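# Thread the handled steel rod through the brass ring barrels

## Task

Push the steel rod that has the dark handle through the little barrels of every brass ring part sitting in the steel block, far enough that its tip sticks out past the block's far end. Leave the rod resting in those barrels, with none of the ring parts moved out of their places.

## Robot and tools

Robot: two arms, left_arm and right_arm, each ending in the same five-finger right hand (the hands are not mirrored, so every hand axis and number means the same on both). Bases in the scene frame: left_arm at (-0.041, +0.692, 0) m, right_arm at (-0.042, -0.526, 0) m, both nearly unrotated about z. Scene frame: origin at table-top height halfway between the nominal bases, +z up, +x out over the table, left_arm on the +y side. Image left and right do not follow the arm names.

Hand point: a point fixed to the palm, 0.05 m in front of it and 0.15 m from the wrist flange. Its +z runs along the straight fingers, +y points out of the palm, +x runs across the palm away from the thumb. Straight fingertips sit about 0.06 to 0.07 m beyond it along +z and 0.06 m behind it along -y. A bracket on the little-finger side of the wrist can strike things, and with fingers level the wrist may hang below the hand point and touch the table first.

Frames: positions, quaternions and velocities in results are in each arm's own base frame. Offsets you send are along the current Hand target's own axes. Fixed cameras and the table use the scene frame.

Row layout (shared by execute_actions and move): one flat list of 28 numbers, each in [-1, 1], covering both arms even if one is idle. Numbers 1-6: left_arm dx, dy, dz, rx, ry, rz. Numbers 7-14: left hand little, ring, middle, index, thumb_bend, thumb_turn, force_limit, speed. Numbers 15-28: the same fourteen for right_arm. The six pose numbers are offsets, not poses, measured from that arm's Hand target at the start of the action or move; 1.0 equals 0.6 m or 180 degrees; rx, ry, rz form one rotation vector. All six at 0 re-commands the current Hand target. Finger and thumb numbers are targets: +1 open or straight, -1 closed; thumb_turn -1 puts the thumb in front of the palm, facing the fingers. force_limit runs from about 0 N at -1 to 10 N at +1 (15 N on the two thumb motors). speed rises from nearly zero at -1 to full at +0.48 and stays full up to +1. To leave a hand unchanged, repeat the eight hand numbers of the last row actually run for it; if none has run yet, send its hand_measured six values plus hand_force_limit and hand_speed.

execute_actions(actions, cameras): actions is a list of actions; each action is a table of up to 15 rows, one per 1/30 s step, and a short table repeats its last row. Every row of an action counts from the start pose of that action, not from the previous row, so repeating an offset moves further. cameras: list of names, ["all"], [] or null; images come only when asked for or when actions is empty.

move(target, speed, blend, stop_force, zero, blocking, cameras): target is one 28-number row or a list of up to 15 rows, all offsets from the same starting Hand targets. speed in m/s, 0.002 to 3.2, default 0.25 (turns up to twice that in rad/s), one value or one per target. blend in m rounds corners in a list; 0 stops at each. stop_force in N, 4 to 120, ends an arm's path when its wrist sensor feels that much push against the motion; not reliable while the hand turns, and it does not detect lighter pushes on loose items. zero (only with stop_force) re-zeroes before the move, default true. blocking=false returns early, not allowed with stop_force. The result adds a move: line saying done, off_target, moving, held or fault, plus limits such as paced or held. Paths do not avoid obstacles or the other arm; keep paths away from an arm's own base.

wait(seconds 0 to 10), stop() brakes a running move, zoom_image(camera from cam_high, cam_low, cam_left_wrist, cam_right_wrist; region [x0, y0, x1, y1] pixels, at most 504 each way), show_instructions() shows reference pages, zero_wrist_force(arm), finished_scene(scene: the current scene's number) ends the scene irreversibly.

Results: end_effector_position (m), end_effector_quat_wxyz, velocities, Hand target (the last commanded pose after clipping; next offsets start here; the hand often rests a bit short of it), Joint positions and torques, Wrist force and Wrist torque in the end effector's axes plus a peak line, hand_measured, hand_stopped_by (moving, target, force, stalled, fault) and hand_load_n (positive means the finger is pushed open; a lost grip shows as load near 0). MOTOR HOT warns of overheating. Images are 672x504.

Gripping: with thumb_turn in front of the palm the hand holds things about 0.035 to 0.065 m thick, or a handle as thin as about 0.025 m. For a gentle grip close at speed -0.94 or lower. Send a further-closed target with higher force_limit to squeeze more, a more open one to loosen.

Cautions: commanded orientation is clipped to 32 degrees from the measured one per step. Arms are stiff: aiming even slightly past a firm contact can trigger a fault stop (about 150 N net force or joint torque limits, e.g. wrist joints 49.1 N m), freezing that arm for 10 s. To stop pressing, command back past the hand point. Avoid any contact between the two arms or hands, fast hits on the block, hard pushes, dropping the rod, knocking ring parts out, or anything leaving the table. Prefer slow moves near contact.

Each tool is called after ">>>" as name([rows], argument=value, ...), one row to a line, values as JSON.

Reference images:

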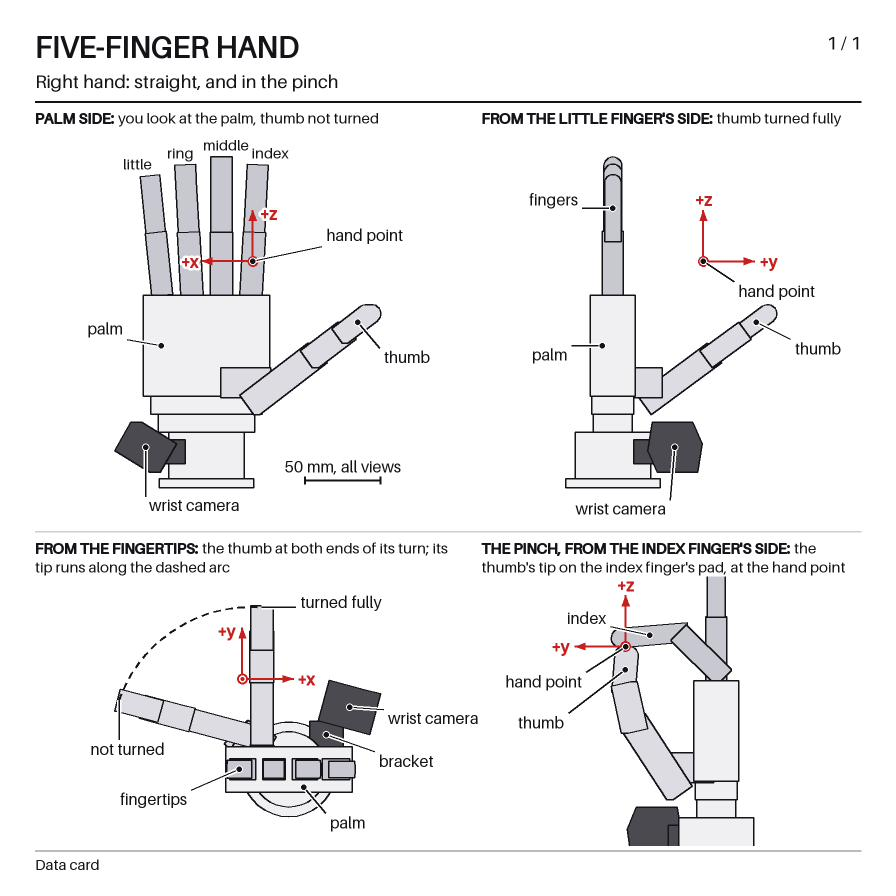

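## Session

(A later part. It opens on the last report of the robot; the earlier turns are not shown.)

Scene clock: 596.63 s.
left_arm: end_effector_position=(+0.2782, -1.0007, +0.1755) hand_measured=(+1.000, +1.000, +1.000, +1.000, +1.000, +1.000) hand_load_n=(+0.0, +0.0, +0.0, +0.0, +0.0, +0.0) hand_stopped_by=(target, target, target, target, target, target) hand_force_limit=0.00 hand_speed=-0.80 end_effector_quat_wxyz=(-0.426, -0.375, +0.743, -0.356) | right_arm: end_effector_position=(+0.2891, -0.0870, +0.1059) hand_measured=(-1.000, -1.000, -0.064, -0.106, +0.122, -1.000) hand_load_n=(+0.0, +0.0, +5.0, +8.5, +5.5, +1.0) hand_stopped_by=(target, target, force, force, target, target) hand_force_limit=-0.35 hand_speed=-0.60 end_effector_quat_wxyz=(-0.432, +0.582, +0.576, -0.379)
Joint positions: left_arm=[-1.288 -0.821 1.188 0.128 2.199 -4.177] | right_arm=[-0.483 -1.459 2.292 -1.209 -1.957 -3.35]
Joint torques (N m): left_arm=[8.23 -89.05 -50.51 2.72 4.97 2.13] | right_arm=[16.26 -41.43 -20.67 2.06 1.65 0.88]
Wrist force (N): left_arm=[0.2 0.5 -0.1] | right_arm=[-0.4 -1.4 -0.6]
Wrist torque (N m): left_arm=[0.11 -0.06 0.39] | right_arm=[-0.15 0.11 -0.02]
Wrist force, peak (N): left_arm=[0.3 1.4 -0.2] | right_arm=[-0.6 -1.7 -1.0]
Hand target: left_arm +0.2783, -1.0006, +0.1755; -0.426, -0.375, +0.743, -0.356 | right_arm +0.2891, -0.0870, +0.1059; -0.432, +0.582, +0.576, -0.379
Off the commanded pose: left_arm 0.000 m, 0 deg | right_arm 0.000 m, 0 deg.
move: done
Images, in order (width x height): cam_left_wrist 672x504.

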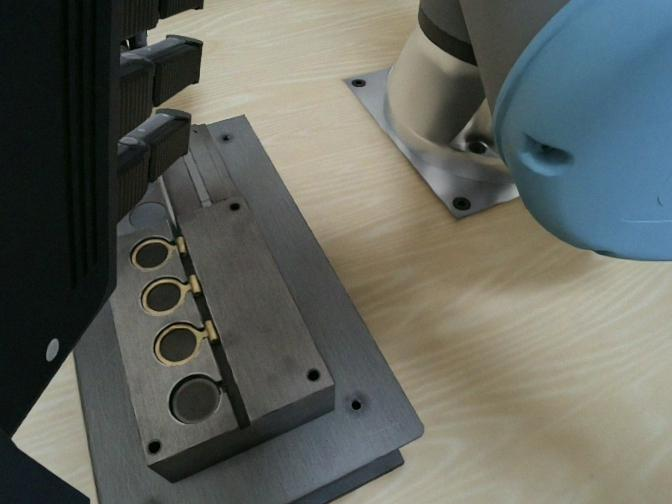

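>>> move(target=[0,0,0,0,0,0,1,1,1,1,1,1,0,-0.8,-0.00018,0.00372,0.001,0,0,0,-1,-1,-0.35,-0.3,0.12,-1,-0.35,-0.6], speed=0.015, stop_force=4, cameras=["cam_left_wrist"])

>>> zoom_image(camera="cam_left_wrist", region=[155, 210, 195, 250])

>>> move(target=[-0.03114,-0.12974,-0.00194,0,0,0,1,1,1,1,1,1,0,-0.8,0,0,0,0,0,0,-1,-1,-0.35,-0.3,0.12,-1,-0.35,-0.6], speed=0.08, cameras=["cam_left_wrist"])

>>> zoom_image(camera="cam_left_wrist", region=[335, 210, 375, 250])

Scene clock: 611.93 s.
left_arm: end_effector_position=(+0.2783, -1.0006, +0.1755) hand_measured=(+1.000, +1.000, +1.000, +1.000, +1.000, +1.000) hand_load_n=(+0.0, +0.0, +0.0, +0.0, +0.0, +0.0) hand_stopped_by=(target, target, target, target, target, target) hand_force_limit=0.00 hand_speed=-0.80 end_effector_quat_wxyz=(-0.426, -0.375, +0.743, -0.356) | right_arm: end_effector_position=(+0.2893, -0.0869, +0.1036) hand_measured=(-1.000, -1.000, -0.064, -0.106, +0.122, -1.000) hand_load_n=(+0.0, +0.0, +4.5, +8.5, +5.5, +0.5) hand_stopped_by=(target, target, force, force, target, target) hand_force_limit=-0.35 hand_speed=-0.60 end_effector_quat_wxyz=(-0.432, +0.582, +0.576, -0.379)
Joint positions: left_arm=[-1.288 -0.821 1.188 0.128 2.199 -4.177] | right_arm=[-0.483 -1.455 2.294 -1.214 -1.956 -3.35]
Joint torques (N m): left_arm=[10.35 -88.44 -50.86 1.98 4.44 2.15] | right_arm=[15.14 -42.38 -21.06 1.81 1.45 1.07]
Wrist force (N): left_arm=[-0.1 0.1 0.0] | right_arm=[-0.7 -1.1 -0.7]
Wrist torque (N m): left_arm=[0.05 -0.02 0.33] | right_arm=[-0.11 0.15 -0.03]
Wrist force, peak (N): left_arm=[0.2 0.9 -0.6] | right_arm=[-0.7 -1.7 -0.5]
Hand target: left_arm +0.2783, -1.0006, +0.1755; -0.426, -0.375, +0.743, -0.356 | right_arm +0.2893, -0.0869, +0.1036; -0.432, +0.582, +0.576, -0.379
Off the commanded pose: left_arm 0.000 m, 0 deg | right_arm 0.000 m, 0 deg.
move: done
Images, in order (width x height): cam_left_wrist 672x504.

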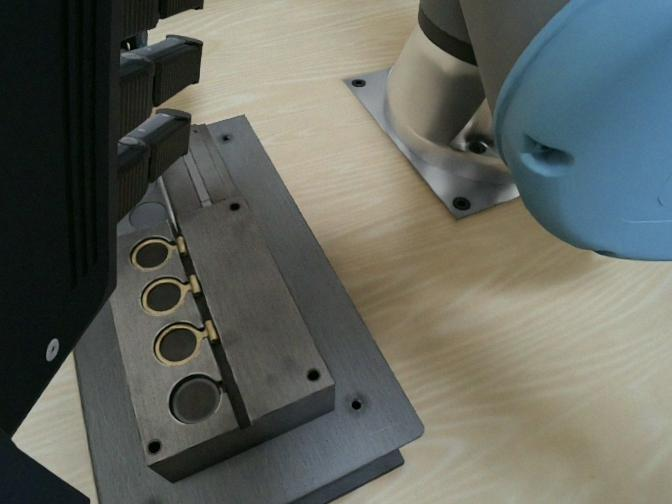

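Scaled by 12.600.

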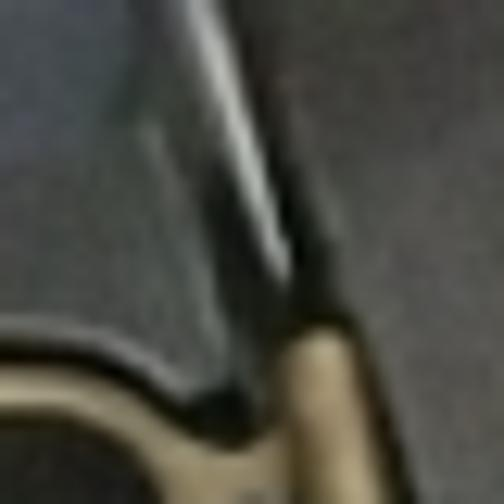

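Scene clock: 613.33 s.
left_arm: end_effector_position=(+0.3523, -1.0311, +0.1754) hand_measured=(+1.000, +1.000, +1.000, +1.000, +1.000, +1.000) hand_load_n=(+0.0, +0.0, +0.0, +0.0, +0.0, +0.0) hand_stopped_by=(target, target, target, target, target, target) hand_force_limit=0.00 hand_speed=-0.80 end_effector_quat_wxyz=(-0.426, -0.375, +0.743, -0.356) | right_arm: end_effector_position=(+0.2893, -0.0869, +0.1036) hand_measured=(-1.000, -1.000, -0.064, -0.106, +0.122, -1.000) hand_load_n=(+0.0, +0.0, +4.5, +8.5, +5.5, +1.0) hand_stopped_by=(target, target, force, force, target, target) hand_force_limit=-0.35 hand_speed=-0.60 end_effector_quat_wxyz=(-0.432, +0.582, +0.576, -0.379)
Joint positions: left_arm=[-1.222 -0.704 0.979 0.246 2.256 -4.136] | right_arm=[-0.483 -1.455 2.294 -1.214 -1.956 -3.35]
Joint torques (N m): left_arm=[-12.59 -110.03 -36.25 -1.23 -3.03 -1.58] | right_arm=[15.03 -45.72 -31.21 2.99 0.88 1.46]
Wrist force (N): left_arm=[-0.3 0.1 0.0] | right_arm=[-0.2 -1.4 -0.7]
Wrist torque (N m): left_arm=[0.02 0.02 0.17] | right_arm=[-0.14 0.07 0.00]
Wrist force, peak (N): left_arm=[-0.6 -1.2 -0.5] | right_arm=[-1.2 -1.6 -0.4]
Hand target: left_arm +0.3523, -1.0311, +0.1754; -0.426, -0.375, +0.743, -0.356 | right_arm +0.2893, -0.0869, +0.1036; -0.432, +0.582, +0.576, -0.379
Off the commanded pose: left_arm 0.000 m, 0 deg | right_arm 0.000 m, 0 deg.
move: done
Images, in order (width x height): cam_left_wrist 672x504.

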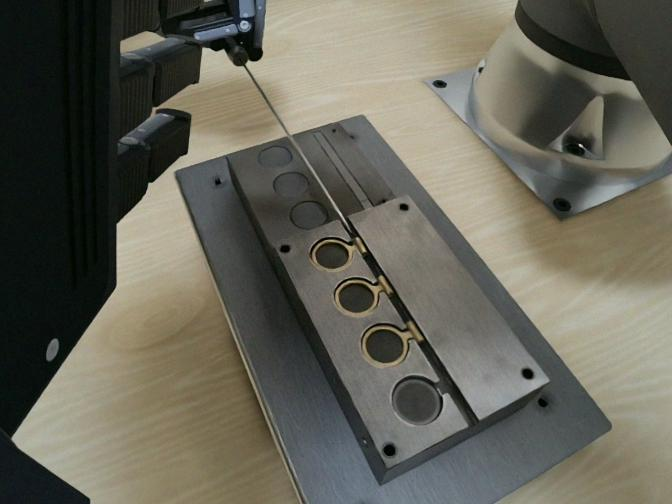

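Scaled by 12.600.

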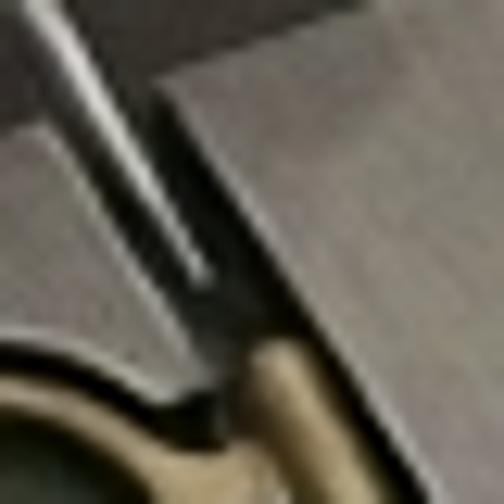

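>>> move(target=[0,0,0,0,0,0,1,1,1,1,1,1,0,-0.8,0.00004,-0.00078,-0.00028,0,0,0,-1,-1,-0.35,-0.3,0.12,-1,-0.35,-0.6], speed=0.015)

>>> move(target=[0,0,0,0,0,0,1,1,1,1,1,1,0,-0.8,0.00998,0.00031,0.00059,0,0,0,-1,-1,-0.35,-0.3,0.12,-1,-0.35,-0.6], speed=0.008, stop_force=4, cameras=["cam_left_wrist"])

>>> zoom_image(camera="cam_left_wrist", region=[335, 210, 375, 250])

Scene clock: 620.70 s.
left_arm: end_effector_position=(+0.3523, -1.0311, +0.1754) hand_measured=(+1.000, +1.000, +1.000, +1.000, +1.000, +1.000) hand_load_n=(+0.0, +0.0, +0.0, +0.0, +0.0, +0.0) hand_stopped_by=(target, target, target, target, target, target) hand_force_limit=0.00 hand_speed=-0.80 end_effector_quat_wxyz=(-0.426, -0.375, +0.743, -0.356) | right_arm: end_effector_position=(+0.2893, -0.0869, +0.1041) hand_measured=(-1.000, -1.000, -0.064, -0.106, +0.122, -1.000) hand_load_n=(+0.0, +0.0, +5.0, +8.5, +5.5, +1.0) hand_stopped_by=(target, target, force, force, target, target) hand_force_limit=-0.35 hand_speed=-0.60 end_effector_quat_wxyz=(-0.432, +0.582, +0.576, -0.379)
Joint positions: left_arm=[-1.222 -0.704 0.979 0.246 2.256 -4.136] | right_arm=[-0.483 -1.455 2.293 -1.213 -1.956 -3.35]
Joint torques (N m): left_arm=[-13.57 -117.15 -32.33 -0.95 -2.96 -1.72] | right_arm=[7.11 -46.25 -45.04 4.19 -1.07 0.85]
Wrist force (N): left_arm=[-0.4 0.1 0.3] | right_arm=[-0.5 -0.9 -0.1]
Wrist torque (N m): left_arm=[0.00 0.01 0.18] | right_arm=[-0.12 0.11 -0.01]
Wrist force, peak (N): left_arm=[-0.7 -0.2 -0.2] | right_arm=[-0.7 -1.6 -0.4]
Hand target: left_arm +0.3523, -1.0311, +0.1754; -0.426, -0.375, +0.743, -0.356 | right_arm +0.2893, -0.0870, +0.1041; -0.432, +0.582, +0.576, -0.379
Off the commanded pose: left_arm 0.000 m, 0 deg | right_arm 0.000 m, 0 deg.
move: done

Scene clock: 622.07 s.
left_arm: end_effector_position=(+0.3523, -1.0311, +0.1754) hand_measured=(+1.000, +1.000, +1.000, +1.000, +1.000, +1.000) hand_load_n=(-0.5, +0.0, +0.5, +0.0, +0.0, +0.5) hand_stopped_by=(target, target, target, target, target, target) hand_force_limit=0.00 hand_speed=-0.80 end_effector_quat_wxyz=(-0.426, -0.375, +0.743, -0.356) | right_arm: end_effector_position=(+0.2893, -0.0809, +0.1042) hand_measured=(-1.000, -1.000, -0.064, -0.106, +0.122, -1.000) hand_load_n=(+0.0, +0.0, +5.0, +8.5, +5.0, +0.5) hand_stopped_by=(target, target, force, force, target, target) hand_force_limit=-0.35 hand_speed=-0.60 end_effector_quat_wxyz=(-0.432, +0.582, +0.576, -0.379)
Joint positions: left_arm=[-1.222 -0.704 0.979 0.246 2.256 -4.136] | right_arm=[-0.472 -1.457 2.294 -1.211 -1.946 -3.345]
Joint torques (N m): left_arm=[-13.72 -115.52 -33.01 -0.89 -2.63 -1.66] | right_arm=[-7.76 -43.08 -19.03 3.4 -3.04 -0.55]
Wrist force (N): left_arm=[-0.2 -0.1 -0.5] | right_arm=[-0.4 -1.3 0.0]
Wrist torque (N m): left_arm=[0.02 0.01 0.19] | right_arm=[-0.18 0.08 -0.26]
Wrist force, peak (N): left_arm=[-0.3 -0.5 -0.2] | right_arm=[-0.7 -1.4 -0.6]
Hand target: left_arm +0.3523, -1.0311, +0.1754; -0.426, -0.375, +0.743, -0.356 | right_arm +0.2893, -0.0810, +0.1042; -0.432, +0.582, +0.576, -0.379
Off the commanded pose: left_arm 0.000 m, 0 deg | right_arm 0.000 m, 0 deg.
move: done
Images, in order (width x height): cam_left_wrist 672x504.

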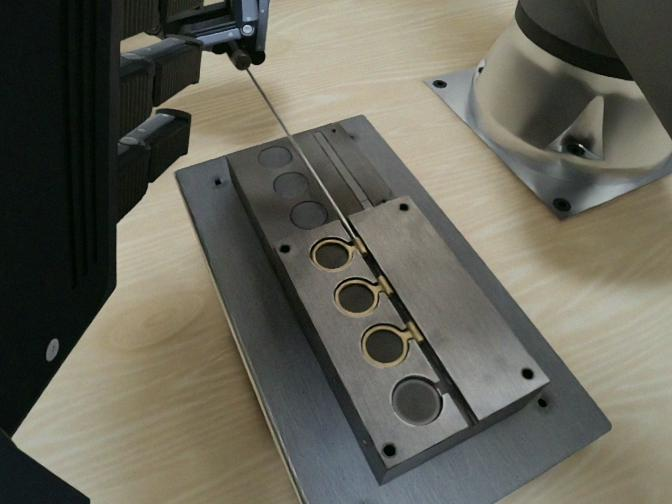

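Scaled by 12.600.

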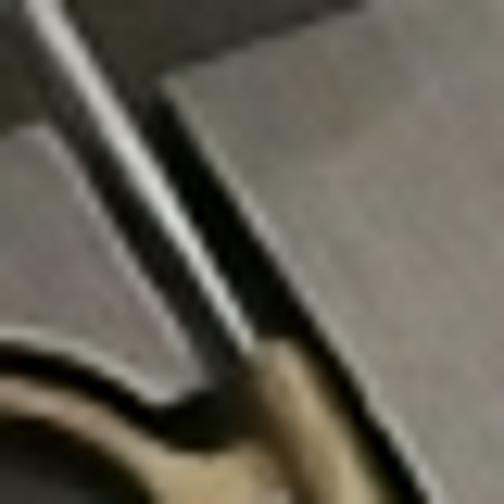

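>>> move(target=[0,0,0,0,0,0,1,1,1,1,1,1,0,-0.8,0.00998,0.00031,0.00059,0,0,0,-1,-1,-0.35,-0.3,0.12,-1,-0.35,-0.6], speed=0.008, stop_force=4, cameras=["cam_left_wrist"])

>>> zoom_image(camera="cam_left_wrist", region=[335, 210, 385, 260])

Scene clock: 625.70 s.
left_arm: end_effector_position=(+0.3523, -1.0311, +0.1754) hand_measured=(+1.000, +1.000, +1.000, +1.000, +1.000, +1.000) hand_load_n=(+0.0, +0.0, +0.0, +0.0, +0.0, +0.0) hand_stopped_by=(target, target, target, target, target, target) hand_force_limit=0.00 hand_speed=-0.80 end_effector_quat_wxyz=(-0.426, -0.375, +0.743, -0.356) | right_arm: end_effector_position=(+0.2893, -0.0749, +0.1042) hand_measured=(-1.000, -1.000, -0.064, -0.106, +0.122, -1.000) hand_load_n=(+0.0, +0.0, +4.5, +8.5, +5.0, +0.5) hand_stopped_by=(target, target, force, force, target, target) hand_force_limit=-0.35 hand_speed=-0.60 end_effector_quat_wxyz=(-0.432, +0.582, +0.576, -0.379)
Joint positions: left_arm=[-1.222 -0.704 0.979 0.246 2.256 -4.136] | right_arm=[-0.461 -1.458 2.295 -1.209 -1.936 -3.341]
Joint torques (N m): left_arm=[-13.13 -116.14 -34.74 -0.39 -2.47 -1.69] | right_arm=[-7.8 -45.89 -19.92 3.33 -2.79 -0.63]
Wrist force (N): left_arm=[-0.8 0.0 -0.2] | right_arm=[-0.5 -1.1 -0.4]
Wrist torque (N m): left_arm=[0.01 0.10 0.15] | right_arm=[-0.13 0.10 -0.26]
Wrist force, peak (N): left_arm=[-0.8 0.0 -0.2] | right_arm=[-0.5 -1.9 -0.3]
Hand target: left_arm +0.3523, -1.0311, +0.1754; -0.426, -0.375, +0.743, -0.356 | right_arm +0.2893, -0.0750, +0.1042; -0.432, +0.582, +0.576, -0.379
Off the commanded pose: left_arm 0.000 m, 0 deg | right_arm 0.000 m, 0 deg.
move: done
Images, in order (width x height): cam_left_wrist 672x504.

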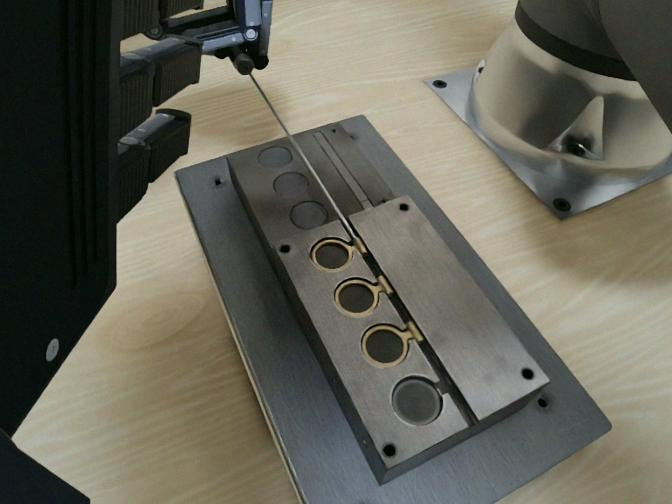

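Scaled by 10.080.

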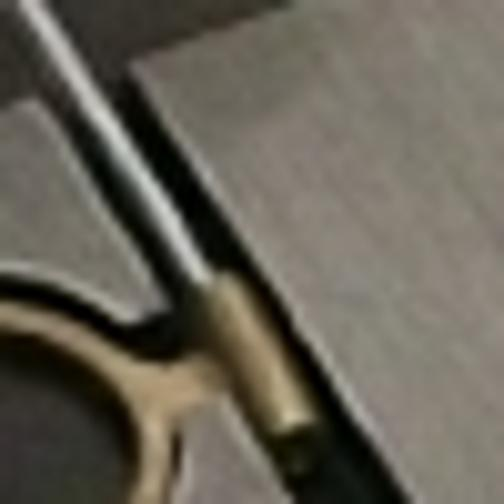

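>>> move(target=[0,0,0,0,0,0,1,1,1,1,1,1,0,-0.8,0.01664,0.00052,0.00098,0,0,0,-1,-1,-0.35,-0.3,0.12,-1,-0.35,-0.6], speed=0.01, stop_force=4, cameras=["cam_left_wrist"])

>>> zoom_image(camera="cam_left_wrist", region=[340, 210, 380, 250])

>>> zoom_image(camera="cam_left_wrist", region=[355, 240, 395, 280])

Scene clock: 630.10 s.
left_arm: end_effector_position=(+0.3523, -1.0311, +0.1754) hand_measured=(+1.000, +1.000, +1.000, +1.000, +1.000, +1.000) hand_load_n=(+0.0, +0.0, +0.0, -0.5, -0.5, +0.0) hand_stopped_by=(target, target, target, target, target, target) hand_force_limit=0.00 hand_speed=-0.80 end_effector_quat_wxyz=(-0.426, -0.375, +0.743, -0.356) | right_arm: end_effector_position=(+0.2894, -0.0649, +0.1043) hand_measured=(-1.000, -1.000, -0.064, -0.106, +0.122, -1.000) hand_load_n=(+0.0, +0.0, +4.5, +8.5, +5.0, +0.5) hand_stopped_by=(target, target, force, force, target, target) hand_force_limit=-0.35 hand_speed=-0.60 end_effector_quat_wxyz=(-0.432, +0.582, +0.576, -0.379)
Joint positions: left_arm=[-1.222 -0.704 0.979 0.246 2.256 -4.136] | right_arm=[-0.443 -1.459 2.297 -1.207 -1.919 -3.334]
Joint torques (N m): left_arm=[-13.65 -112.66 -36.13 0.1 -2.4 -1.05] | right_arm=[-10.71 -41.04 -20.95 2.34 -2.59 -0.87]
Wrist force (N): left_arm=[-0.3 0.5 -0.1] | right_arm=[-0.4 -1.1 -0.1]
Wrist torque (N m): left_arm=[0.09 0.02 0.19] | right_arm=[-0.15 0.06 -0.25]
Wrist force, peak (N): left_arm=[-0.4 -0.6 -0.4] | right_arm=[-0.2 -1.8 -0.2]
Hand target: left_arm +0.3523, -1.0311, +0.1754; -0.426, -0.375, +0.743, -0.356 | right_arm +0.2894, -0.0649, +0.1043; -0.432, +0.582, +0.576, -0.379
Off the commanded pose: left_arm 0.000 m, 0 deg | right_arm 0.000 m, 0 deg.
move: done
Images, in order (width x height): cam_left_wrist 672x504.

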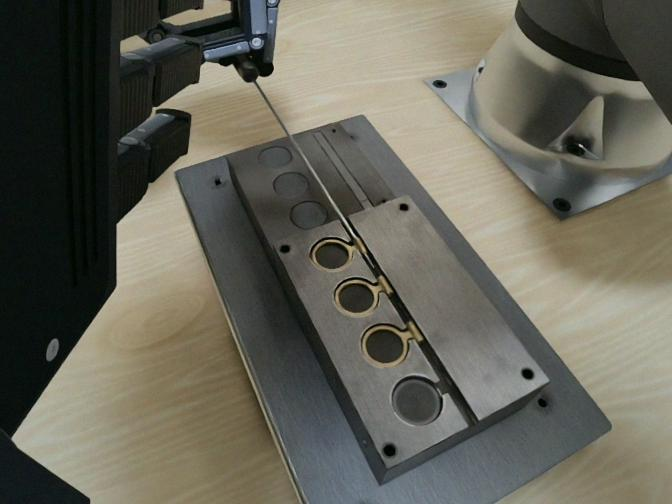

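Scaled by 12.600.

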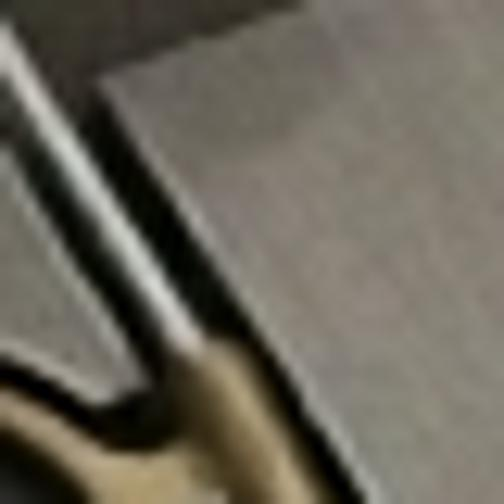

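Scaled by 12.600.

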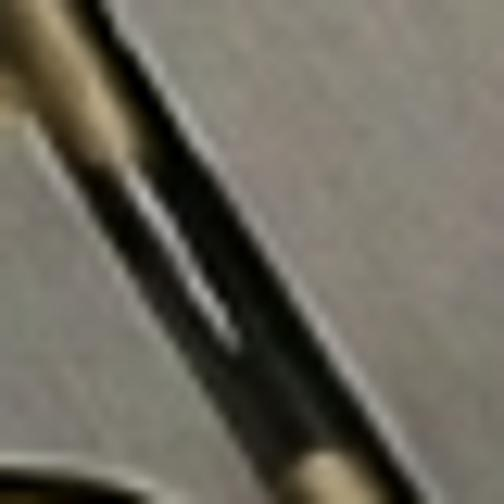

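>>> move(target=[0.03114,0.12974,0.00194,0,0,0,1,1,1,1,1,1,0,-0.8,0,0,0,0,0,0,-1,-1,-0.35,-0.3,0.12,-1,-0.35,-0.6], speed=0.08, cameras=["cam_left_wrist"])

>>> zoom_image(camera="cam_left_wrist", region=[170, 240, 210, 280])

>>> zoom_image(camera="cam_left_wrist", region=[155, 205, 195, 245])

Scene clock: 644.97 s.
left_arm: end_effector_position=(+0.2782, -1.0007, +0.1755) hand_measured=(+1.000, +1.000, +1.000, +1.000, +1.000, +1.000) hand_load_n=(+0.0, +0.0, +0.0, +0.0, +0.0, +0.0) hand_stopped_by=(target, target, target, target, target, target) hand_force_limit=0.00 hand_speed=-0.80 end_effector_quat_wxyz=(-0.426, -0.375, +0.743, -0.356) | right_arm: end_effector_position=(+0.2894, -0.0649, +0.1043) hand_measured=(-1.000, -1.000, -0.064, -0.106, +0.122, -1.000) hand_load_n=(+0.0, +0.0, +4.5, +8.5, +5.5, +0.5) hand_stopped_by=(target, target, force, force, target, target) hand_force_limit=-0.35 hand_speed=-0.60 end_effector_quat_wxyz=(-0.432, +0.582, +0.576, -0.379)
Joint positions: left_arm=[-1.288 -0.821 1.188 0.128 2.199 -4.177] | right_arm=[-0.443 -1.459 2.297 -1.207 -1.919 -3.334]
Joint torques (N m): left_arm=[7.89 -87.94 -50.78 2.25 4.47 1.9] | right_arm=[-11.99 -33.54 -38.82 -0.88 -2.73 -1.06]
Wrist force (N): left_arm=[0.2 0.3 -0.4] | right_arm=[-0.8 -1.1 -0.1]
Wrist torque (N m): left_arm=[0.10 -0.06 0.39] | right_arm=[-0.14 0.13 -0.27]
Wrist force, peak (N): left_arm=[0.4 1.4 -0.3] | right_arm=[-0.8 -1.5 0.1]
Hand target: left_arm +0.2783, -1.0006, +0.1755; -0.426, -0.375, +0.743, -0.356 | right_arm +0.2894, -0.0649, +0.1043; -0.432, +0.582, +0.576, -0.379
Off the commanded pose: left_arm 0.000 m, 0 deg | right_arm 0.000 m, 0 deg.
move: done
Images, in order (width x height): cam_left_wrist 672x504.

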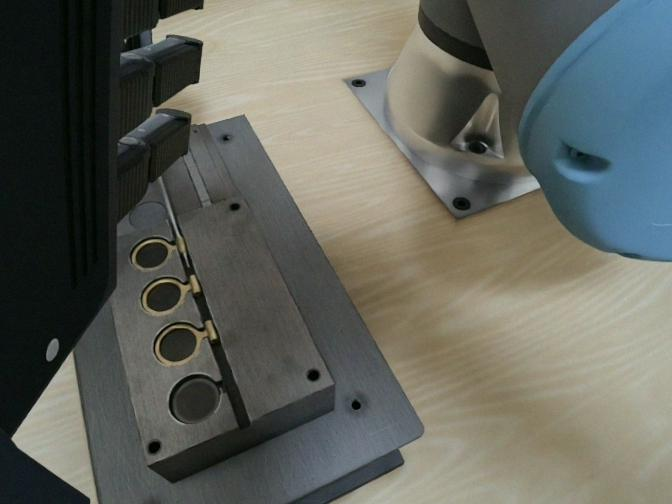

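Scaled by 12.600.

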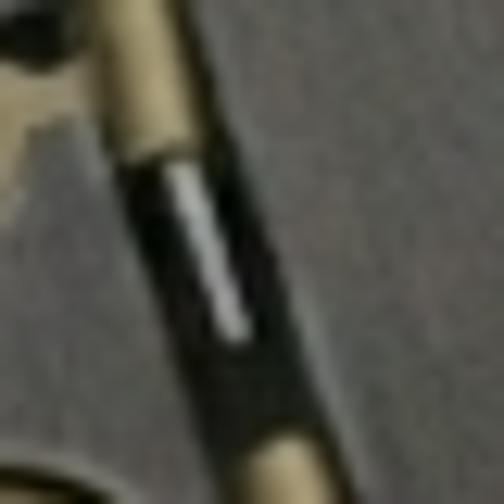

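Scaled by 12.600.

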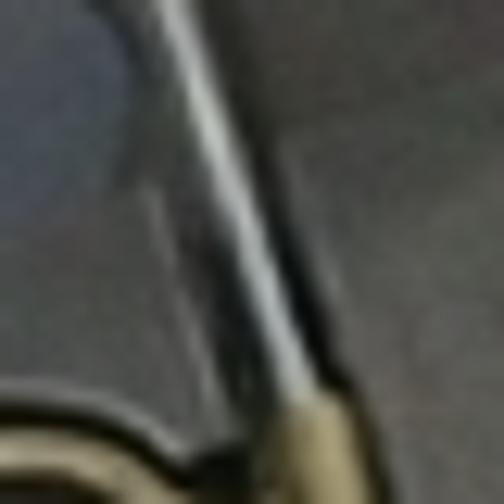

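>>> move(target=[0,0,0,0,0,0,1,1,1,1,1,1,0,-0.8,0.01664,0.00052,0.00098,0,0,0,-1,-1,-0.35,-0.3,0.12,-1,-0.35,-0.6], speed=0.008, stop_force=4, cameras=["cam_left_wrist"])

>>> zoom_image(camera="cam_left_wrist", region=[170, 240, 210, 280])

Scene clock: 650.57 s.
left_arm: end_effector_position=(+0.2783, -1.0006, +0.1755) hand_measured=(+1.000, +1.000, +1.000, +1.000, +1.000, +1.000) hand_load_n=(+0.0, +0.0, +0.0, +0.0, +0.0, +0.5) hand_stopped_by=(target, target, target, target, target, target) hand_force_limit=0.00 hand_speed=-0.80 end_effector_quat_wxyz=(-0.426, -0.375, +0.743, -0.356) | right_arm: end_effector_position=(+0.2894, -0.0549, +0.1044) hand_measured=(-1.000, -1.000, -0.064, -0.106, +0.122, -1.000) hand_load_n=(+0.0, +0.0, +5.0, +8.5, +5.5, +0.5) hand_stopped_by=(target, target, force, force, target, target) hand_force_limit=-0.35 hand_speed=-0.60 end_effector_quat_wxyz=(-0.432, +0.582, +0.576, -0.379)
Joint positions: left_arm=[-1.288 -0.821 1.188 0.128 2.199 -4.177] | right_arm=[-0.424 -1.46 2.298 -1.204 -1.902 -3.327]
Joint torques (N m): left_arm=[8.96 -88.68 -50.25 1.7 4.29 1.96] | right_arm=[-8.78 -42.8 -19.33 2.91 -2.35 -0.77]
Wrist force (N): left_arm=[0.1 0.8 -0.4] | right_arm=[-0.4 -1.0 -0.1]
Wrist torque (N m): left_arm=[0.17 -0.04 0.36] | right_arm=[-0.14 0.05 -0.23]
Wrist force, peak (N): left_arm=[0.1 1.0 -0.3] | right_arm=[-0.8 -1.7 -0.4]
Hand target: left_arm +0.2783, -1.0006, +0.1755; -0.426, -0.375, +0.743, -0.356 | right_arm +0.2895, -0.0549, +0.1044; -0.432, +0.582, +0.576, -0.379
Off the commanded pose: left_arm 0.000 m, 0 deg | right_arm 0.000 m, 0 deg.
move: done
Images, in order (width x height): cam_left_wrist 672x504.

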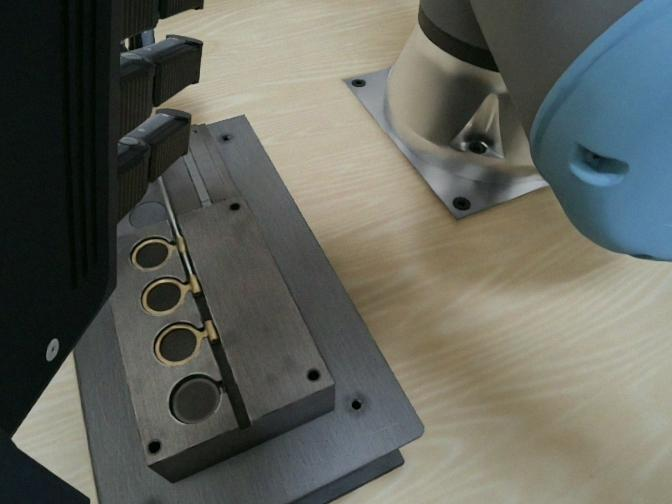

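Scaled by 12.600.

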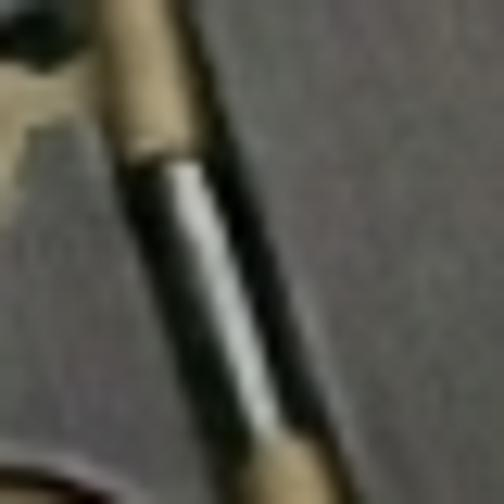

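>>> move(target=[0,0,0,0,0,0,1,1,1,1,1,1,0,-0.8,0.01997,0.00062,0.00118,0,0,0,-1,-1,-0.35,-0.3,0.12,-1,-0.35,-0.6], speed=0.01, stop_force=4, cameras=["cam_left_wrist"])

>>> zoom_image(camera="cam_left_wrist", region=[175, 265, 225, 315])

Scene clock: 654.90 s.
left_arm: end_effector_position=(+0.2783, -1.0006, +0.1755) hand_measured=(+1.000, +1.000, +1.000, +1.000, +1.000, +1.000) hand_load_n=(+0.0, +0.0, +0.0, +0.0, +0.0, +0.0) hand_stopped_by=(target, target, target, target, target, target) hand_force_limit=0.00 hand_speed=-0.80 end_effector_quat_wxyz=(-0.426, -0.375, +0.743, -0.356) | right_arm: end_effector_position=(+0.2895, -0.0429, +0.1045) hand_measured=(-1.000, -1.000, -0.064, -0.106, +0.122, -1.000) hand_load_n=(+0.0, +0.0, +4.5, +8.0, +5.5, +0.5) hand_stopped_by=(target, target, force, force, target, target) hand_force_limit=-0.35 hand_speed=-0.60 end_effector_quat_wxyz=(-0.432, +0.582, +0.576, -0.379)
Joint positions: left_arm=[-1.288 -0.821 1.188 0.128 2.199 -4.177] | right_arm=[-0.402 -1.462 2.298 -1.201 -1.881 -3.319]
Joint torques (N m): left_arm=[6.62 -90.12 -49.16 1.5 4.29 1.6] | right_arm=[-9.66 -43.95 -19.21 2.4 -2.45 -0.96]
Wrist force (N): left_arm=[0.1 0.1 -0.1] | right_arm=[-0.8 -1.1 -0.5]
Wrist torque (N m): left_arm=[0.05 -0.05 0.34] | right_arm=[-0.13 0.10 -0.25]
Wrist force, peak (N): left_arm=[-0.1 0.8 -0.5] | right_arm=[-0.1 -1.7 -0.4]
Hand target: left_arm +0.2783, -1.0006, +0.1755; -0.426, -0.375, +0.743, -0.356 | right_arm +0.2895, -0.0429, +0.1045; -0.432, +0.582, +0.576, -0.379
Off the commanded pose: left_arm 0.000 m, 0 deg | right_arm 0.000 m, 0 deg.
move: done
Images, in order (width x height): cam_left_wrist 672x504.

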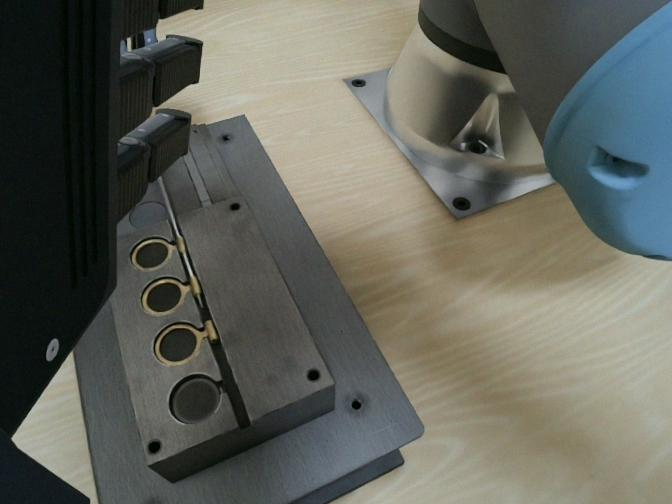

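Scaled by 10.080.

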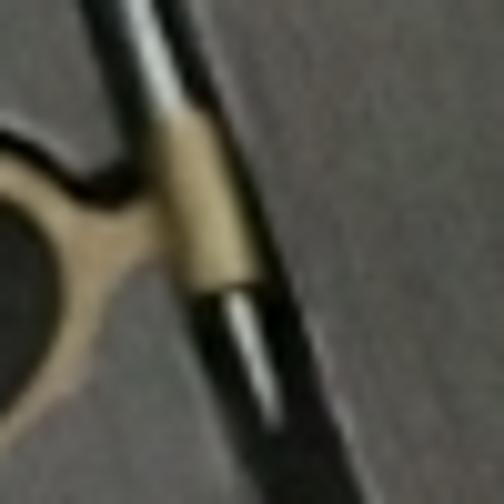

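>>> zoom_image(camera="cam_left_wrist", region=[190, 292, 230, 332])

>>> move(target=[-0.03114,-0.12974,-0.00194,0,0,0,1,1,1,1,1,1,0,-0.8,0,0,0,0,0,0,-1,-1,-0.35,-0.3,0.12,-1,-0.35,-0.6], speed=0.08, cameras=["cam_left_wrist"])

>>> zoom_image(camera="cam_left_wrist", region=[385, 285, 425, 325])

>>> zoom_image(camera="cam_left_wrist", region=[220, 50, 420, 250])

Scaled by 12.600.

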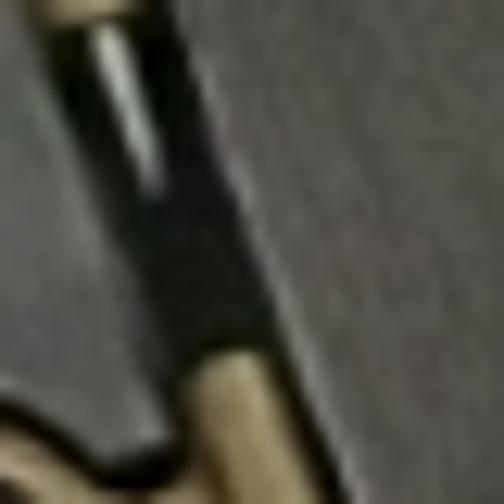

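Scene clock: 660.10 s.
left_arm: end_effector_position=(+0.3523, -1.0311, +0.1754) hand_measured=(+1.000, +1.000, +1.000, +1.000, +1.000, +1.000) hand_load_n=(+0.0, +0.0, +0.0, +0.0, +0.0, +0.0) hand_stopped_by=(target, target, target, target, target, target) hand_force_limit=0.00 hand_speed=-0.80 end_effector_quat_wxyz=(-0.426, -0.375, +0.743, -0.356) | right_arm: end_effector_position=(+0.2895, -0.0429, +0.1045) hand_measured=(-1.000, -1.000, -0.064, -0.106, +0.122, -1.000) hand_load_n=(+0.0, +0.0, +5.0, +8.5, +5.0, +0.5) hand_stopped_by=(target, target, force, force, target, target) hand_force_limit=-0.35 hand_speed=-0.60 end_effector_quat_wxyz=(-0.432, +0.582, +0.576, -0.379)
Joint positions: left_arm=[-1.222 -0.704 0.979 0.246 2.256 -4.136] | right_arm=[-0.402 -1.462 2.298 -1.201 -1.881 -3.319]
Joint torques (N m): left_arm=[-11.36 -108.12 -36.19 -0.97 -2.48 -1.57] | right_arm=[-11.92 -33.61 -29.68 -0.89 -2.68 -1.03]
Wrist force (N): left_arm=[-0.1 0.1 0.3] | right_arm=[-0.3 -1.1 -0.2]
Wrist torque (N m): left_arm=[0.00 -0.03 0.17] | right_arm=[-0.14 0.01 -0.22]
Wrist force, peak (N): left_arm=[0.4 1.4 -0.4] | right_arm=[-0.6 -1.5 -0.4]
Hand target: left_arm +0.3523, -1.0311, +0.1754; -0.426, -0.375, +0.743, -0.356 | right_arm +0.2895, -0.0429, +0.1045; -0.432, +0.582, +0.576, -0.379
Off the commanded pose: left_arm 0.000 m, 0 deg | right_arm 0.000 m, 0 deg.
move: done
Images, in order (width x height): cam_left_wrist 672x504.

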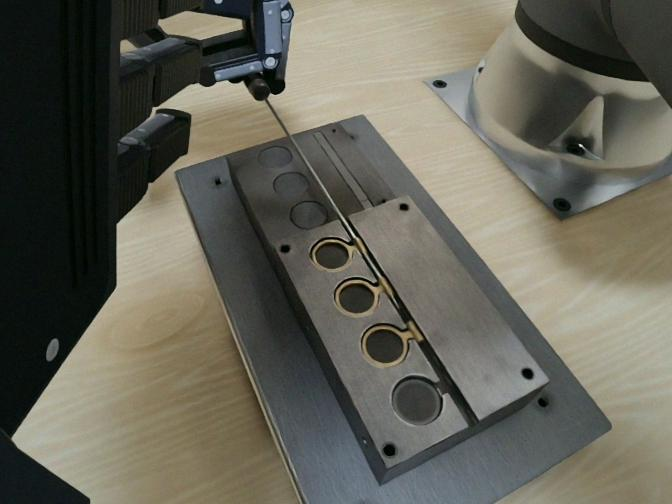

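Scaled by 12.600.

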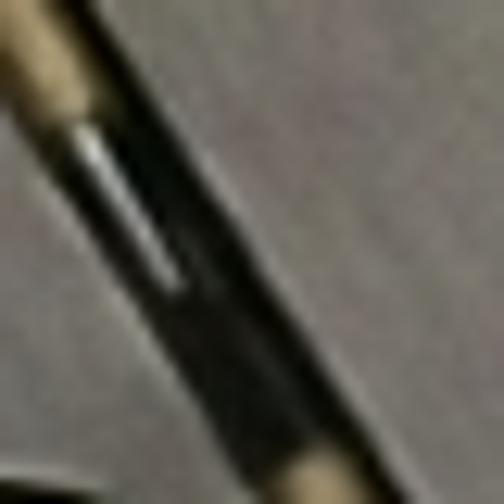

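Scaled by 2.520.

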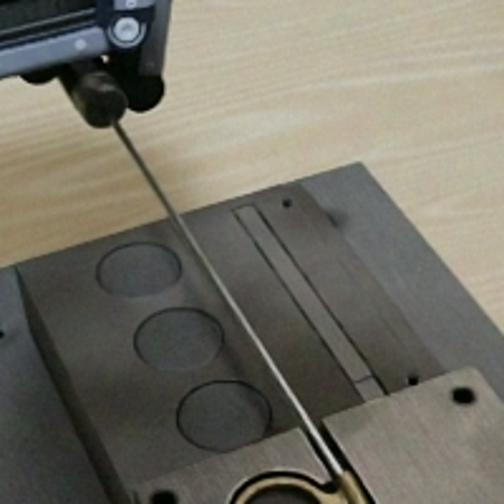

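>>> move(target=[0,0,0,0,0,0,1,1,1,1,1,1,0,-0.8,0.01997,0.00062,0.00118,0,0,0,-1,-1,-0.35,-0.3,0.12,-1,-0.35,-0.6], speed=0.009, stop_force=4, cameras=["cam_left_wrist"])

>>> zoom_image(camera="cam_left_wrist", region=[385, 290, 435, 340])

Scene clock: 668.17 s.
left_arm: end_effector_position=(+0.3523, -1.0311, +0.1754) hand_measured=(+1.000, +1.000, +1.000, +1.000, +1.000, +1.000) hand_load_n=(+0.5, +0.0, +0.0, +0.0, +0.0, +0.0) hand_stopped_by=(target, target, target, target, target, target) hand_force_limit=0.00 hand_speed=-0.80 end_effector_quat_wxyz=(-0.426, -0.375, +0.743, -0.356) | right_arm: end_effector_position=(+0.2896, -0.0309, +0.1046) hand_measured=(-1.000, -1.000, -0.064, -0.106, +0.122, -1.000) hand_load_n=(+0.0, +0.0, +5.0, +8.5, +5.5, +0.5) hand_stopped_by=(target, target, force, force, target, target) hand_force_limit=-0.35 hand_speed=-0.60 end_effector_quat_wxyz=(-0.432, +0.582, +0.576, -0.379)
Joint positions: left_arm=[-1.222 -0.704 0.979 0.246 2.256 -4.136] | right_arm=[-0.379 -1.462 2.299 -1.198 -1.86 -3.31]
Joint torques (N m): left_arm=[-13.66 -116.69 -33.33 -1.04 -2.68 -1.42] | right_arm=[-10.13 -45.32 -18.7 2.86 -2.51 -0.84]
Wrist force (N): left_arm=[-0.1 -0.2 -0.2] | right_arm=[-0.3 -1.2 -0.1]
Wrist torque (N m): left_arm=[-0.01 -0.01 0.19] | right_arm=[-0.17 0.01 -0.23]
Wrist force, peak (N): left_arm=[-0.6 0.5 0.0] | right_arm=[-1.0 -1.5 -0.3]
Hand target: left_arm +0.3523, -1.0311, +0.1754; -0.426, -0.375, +0.743, -0.356 | right_arm +0.2896, -0.0309, +0.1046; -0.432, +0.582, +0.576, -0.379
Off the commanded pose: left_arm 0.000 m, 0 deg | right_arm 0.000 m, 0 deg.
move: done
Images, in order (width x height): cam_left_wrist 672x504.

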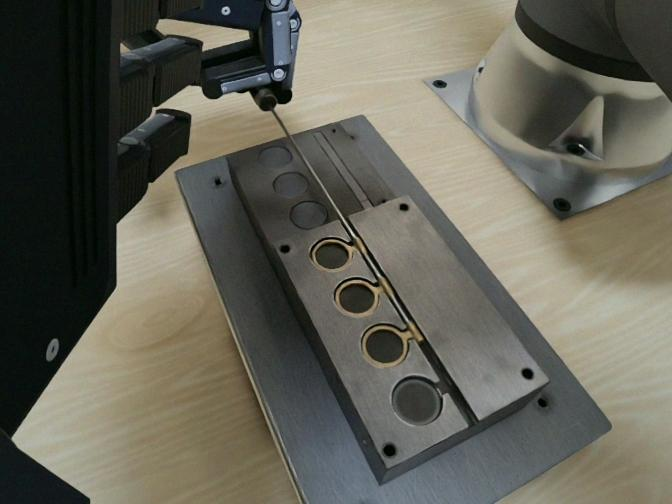

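Scaled by 10.080.

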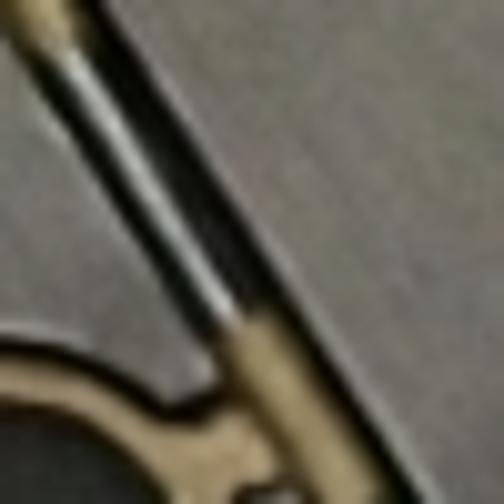

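>>> move(target=[0,0,0,0,0,0,1,1,1,1,1,1,0,-0.8,0.0233,0.00072,0.00138,0,0,0,-1,-1,-0.35,-0.3,0.12,-1,-0.35,-0.6], speed=0.009, stop_force=4, cameras=["cam_left_wrist"])

>>> zoom_image(camera="cam_left_wrist", region=[400, 310, 460, 370])

>>> zoom_image(camera="cam_left_wrist", region=[250, 75, 310, 135])

>>> zoom_image(camera="cam_left_wrist", region=[325, 195, 375, 245])

Scene clock: 673.03 s.
left_arm: end_effector_position=(+0.3523, -1.0311, +0.1754) hand_measured=(+1.000, +1.000, +1.000, +1.000, +1.000, +1.000) hand_load_n=(+0.0, +0.0, +0.0, +0.0, +0.0, +0.0) hand_stopped_by=(target, target, target, target, target, target) hand_force_limit=0.00 hand_speed=-0.80 end_effector_quat_wxyz=(-0.426, -0.375, +0.743, -0.356) | right_arm: end_effector_position=(+0.2897, -0.0169, +0.1047) hand_measured=(-1.000, -1.000, -0.064, -0.106, +0.122, -1.000) hand_load_n=(+0.0, +0.0, +5.0, +8.5, +5.0, +0.5) hand_stopped_by=(target, target, force, force, target, target) hand_force_limit=-0.35 hand_speed=-0.60 end_effector_quat_wxyz=(-0.432, +0.582, +0.576, -0.379)
Joint positions: left_arm=[-1.222 -0.704 0.979 0.246 2.256 -4.136] | right_arm=[-0.353 -1.463 2.299 -1.195 -1.835 -3.301]
Joint torques (N m): left_arm=[-12.75 -115.76 -35.83 -0.36 -2.56 -1.53] | right_arm=[-11.11 -46.23 -44.67 2.83 -2.48 -0.73]
Wrist force (N): left_arm=[0.1 -0.3 -0.3] | right_arm=[-0.6 -0.9 -0.1]
Wrist torque (N m): left_arm=[-0.03 -0.03 0.20] | right_arm=[-0.11 0.06 -0.23]
Wrist force, peak (N): left_arm=[-0.5 -0.4 -0.4] | right_arm=[-1.0 -1.3 -0.5]
Hand target: left_arm +0.3523, -1.0311, +0.1754; -0.426, -0.375, +0.743, -0.356 | right_arm +0.2897, -0.0169, +0.1047; -0.432, +0.582, +0.576, -0.379
Off the commanded pose: left_arm 0.000 m, 0 deg | right_arm 0.000 m, 0 deg.
move: done
Images, in order (width x height): cam_left_wrist 672x504.

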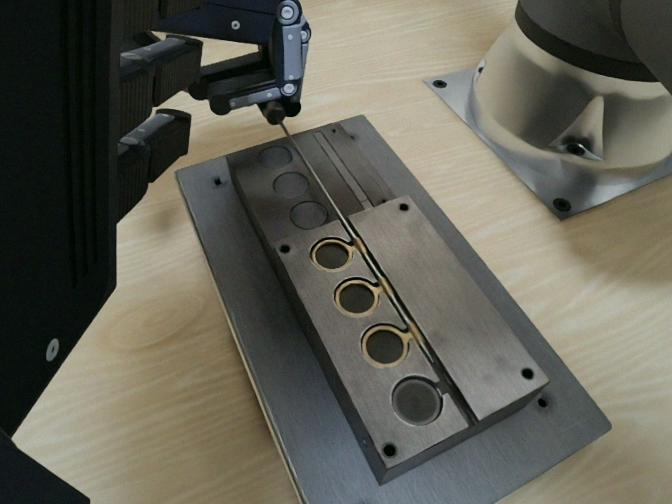

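Scaled by 8.400.

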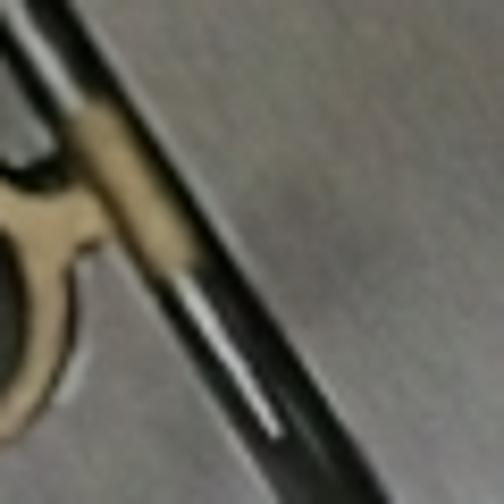

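Scaled by 8.400.

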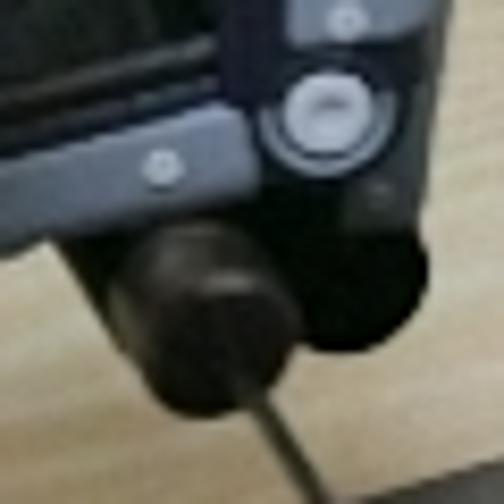

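Scaled by 10.080.

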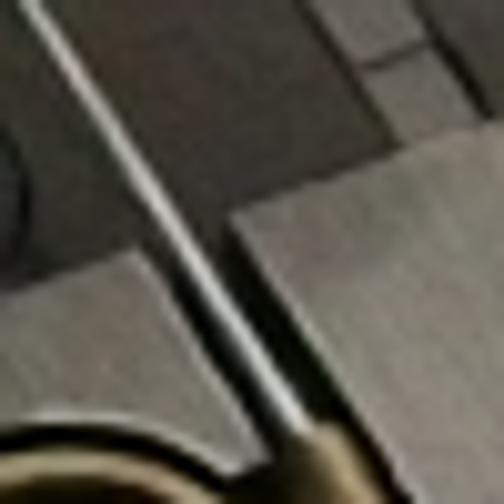

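>>> zoom_image(camera="cam_left_wrist", region=[445, 395, 495, 445])

>>> zoom_image(camera="cam_left_wrist", region=[255, 100, 345, 190])

Scaled by 10.080.

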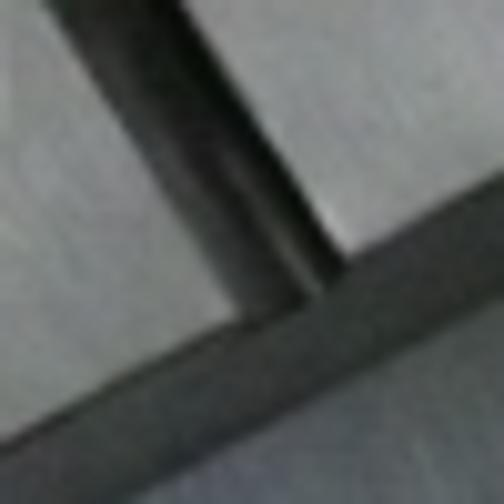

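Scaled by 5.600.

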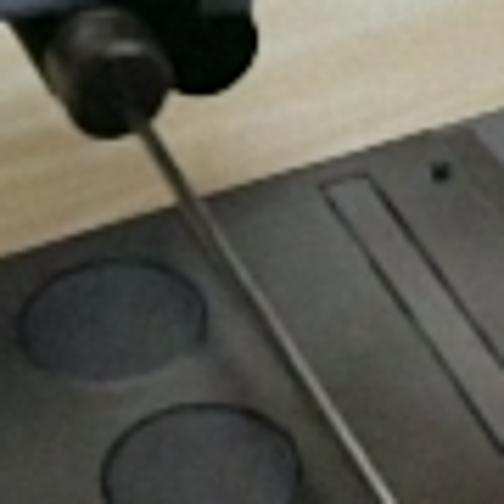

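>>> move(target=[0,0,0,0,0,0,1,1,1,1,1,1,0,-0.8,0,-0.00181,0.00058,-0.00027,0.00185,0.00303,-1,-1,-0.35,-0.3,0.12,-1,-0.35,-0.6], speed=0.01, cameras=["cam_left_wrist"])

>>> zoom_image(camera="cam_left_wrist", region=[255, 100, 345, 190])

>>> zoom_image(camera="cam_left_wrist", region=[325, 195, 375, 245])

Scene clock: 700.23 s.
left_arm: end_effector_position=(+0.3523, -1.0311, +0.1754) hand_measured=(+1.000, +1.000, +1.000, +1.000, +1.000, +1.000) hand_load_n=(+0.0, +0.0, +0.0, +0.0, +0.0, +0.0) hand_stopped_by=(target, target, target, target, target, target) hand_force_limit=0.00 hand_speed=-0.80 end_effector_quat_wxyz=(-0.426, -0.375, +0.743, -0.356) | right_arm: end_effector_position=(+0.2890, -0.0169, +0.1056) hand_measured=(-1.000, -1.000, -0.064, -0.106, +0.122, -1.000) hand_load_n=(+0.0, +0.0, +6.0, +7.5, +5.0, +0.0) hand_stopped_by=(target, target, force, force, target, target) hand_force_limit=-0.35 hand_speed=-0.60 end_effector_quat_wxyz=(-0.432, +0.586, +0.572, -0.379)
Joint positions: left_arm=[-1.222 -0.704 0.979 0.246 2.256 -4.136] | right_arm=[-0.355 -1.465 2.299 -1.193 -1.831 -3.292]
Joint torques (N m): left_arm=[-12.24 -114.18 -37.1 -0.18 -2.45 -1.57] | right_arm=[-10.1 -42.76 -17.17 4.37 0.75 0.07]
Wrist force (N): left_arm=[-0.5 0.0 -0.2] | right_arm=[-0.5 -1.0 0.0]
Wrist torque (N m): left_arm=[0.01 0.04 0.17] | right_arm=[-0.12 0.05 -0.25]
Wrist force, peak (N): left_arm=[-0.4 0.4 -0.4] | right_arm=[-0.7 -1.6 0.1]
Hand target: left_arm +0.3523, -1.0311, +0.1754; -0.426, -0.375, +0.743, -0.356 | right_arm +0.2890, -0.0169, +0.1056; -0.432, +0.586, +0.572, -0.379
Off the commanded pose: left_arm 0.000 m, 0 deg | right_arm 0.000 m, 0 deg.
move: done
Images, in order (width x height): cam_left_wrist 672x504.

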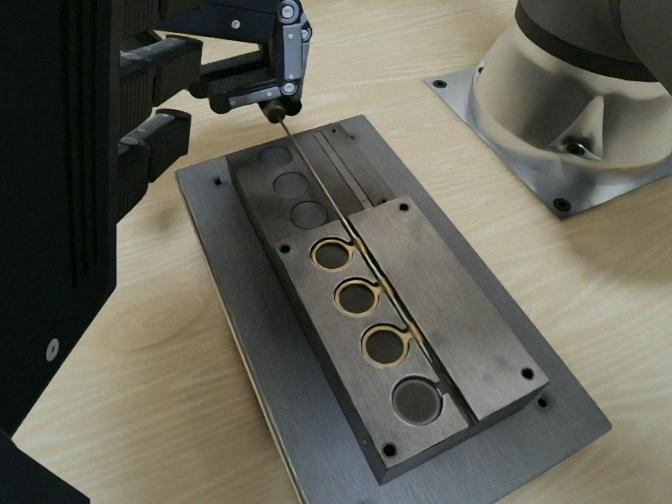

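Scaled by 5.600.

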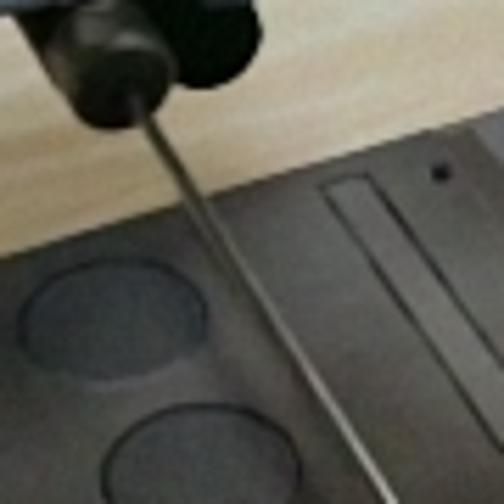

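Scaled by 10.080.

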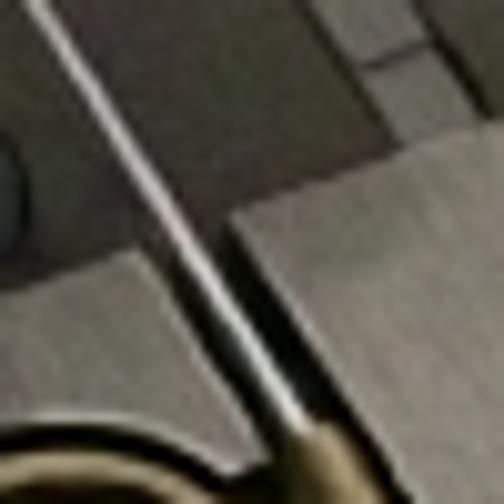

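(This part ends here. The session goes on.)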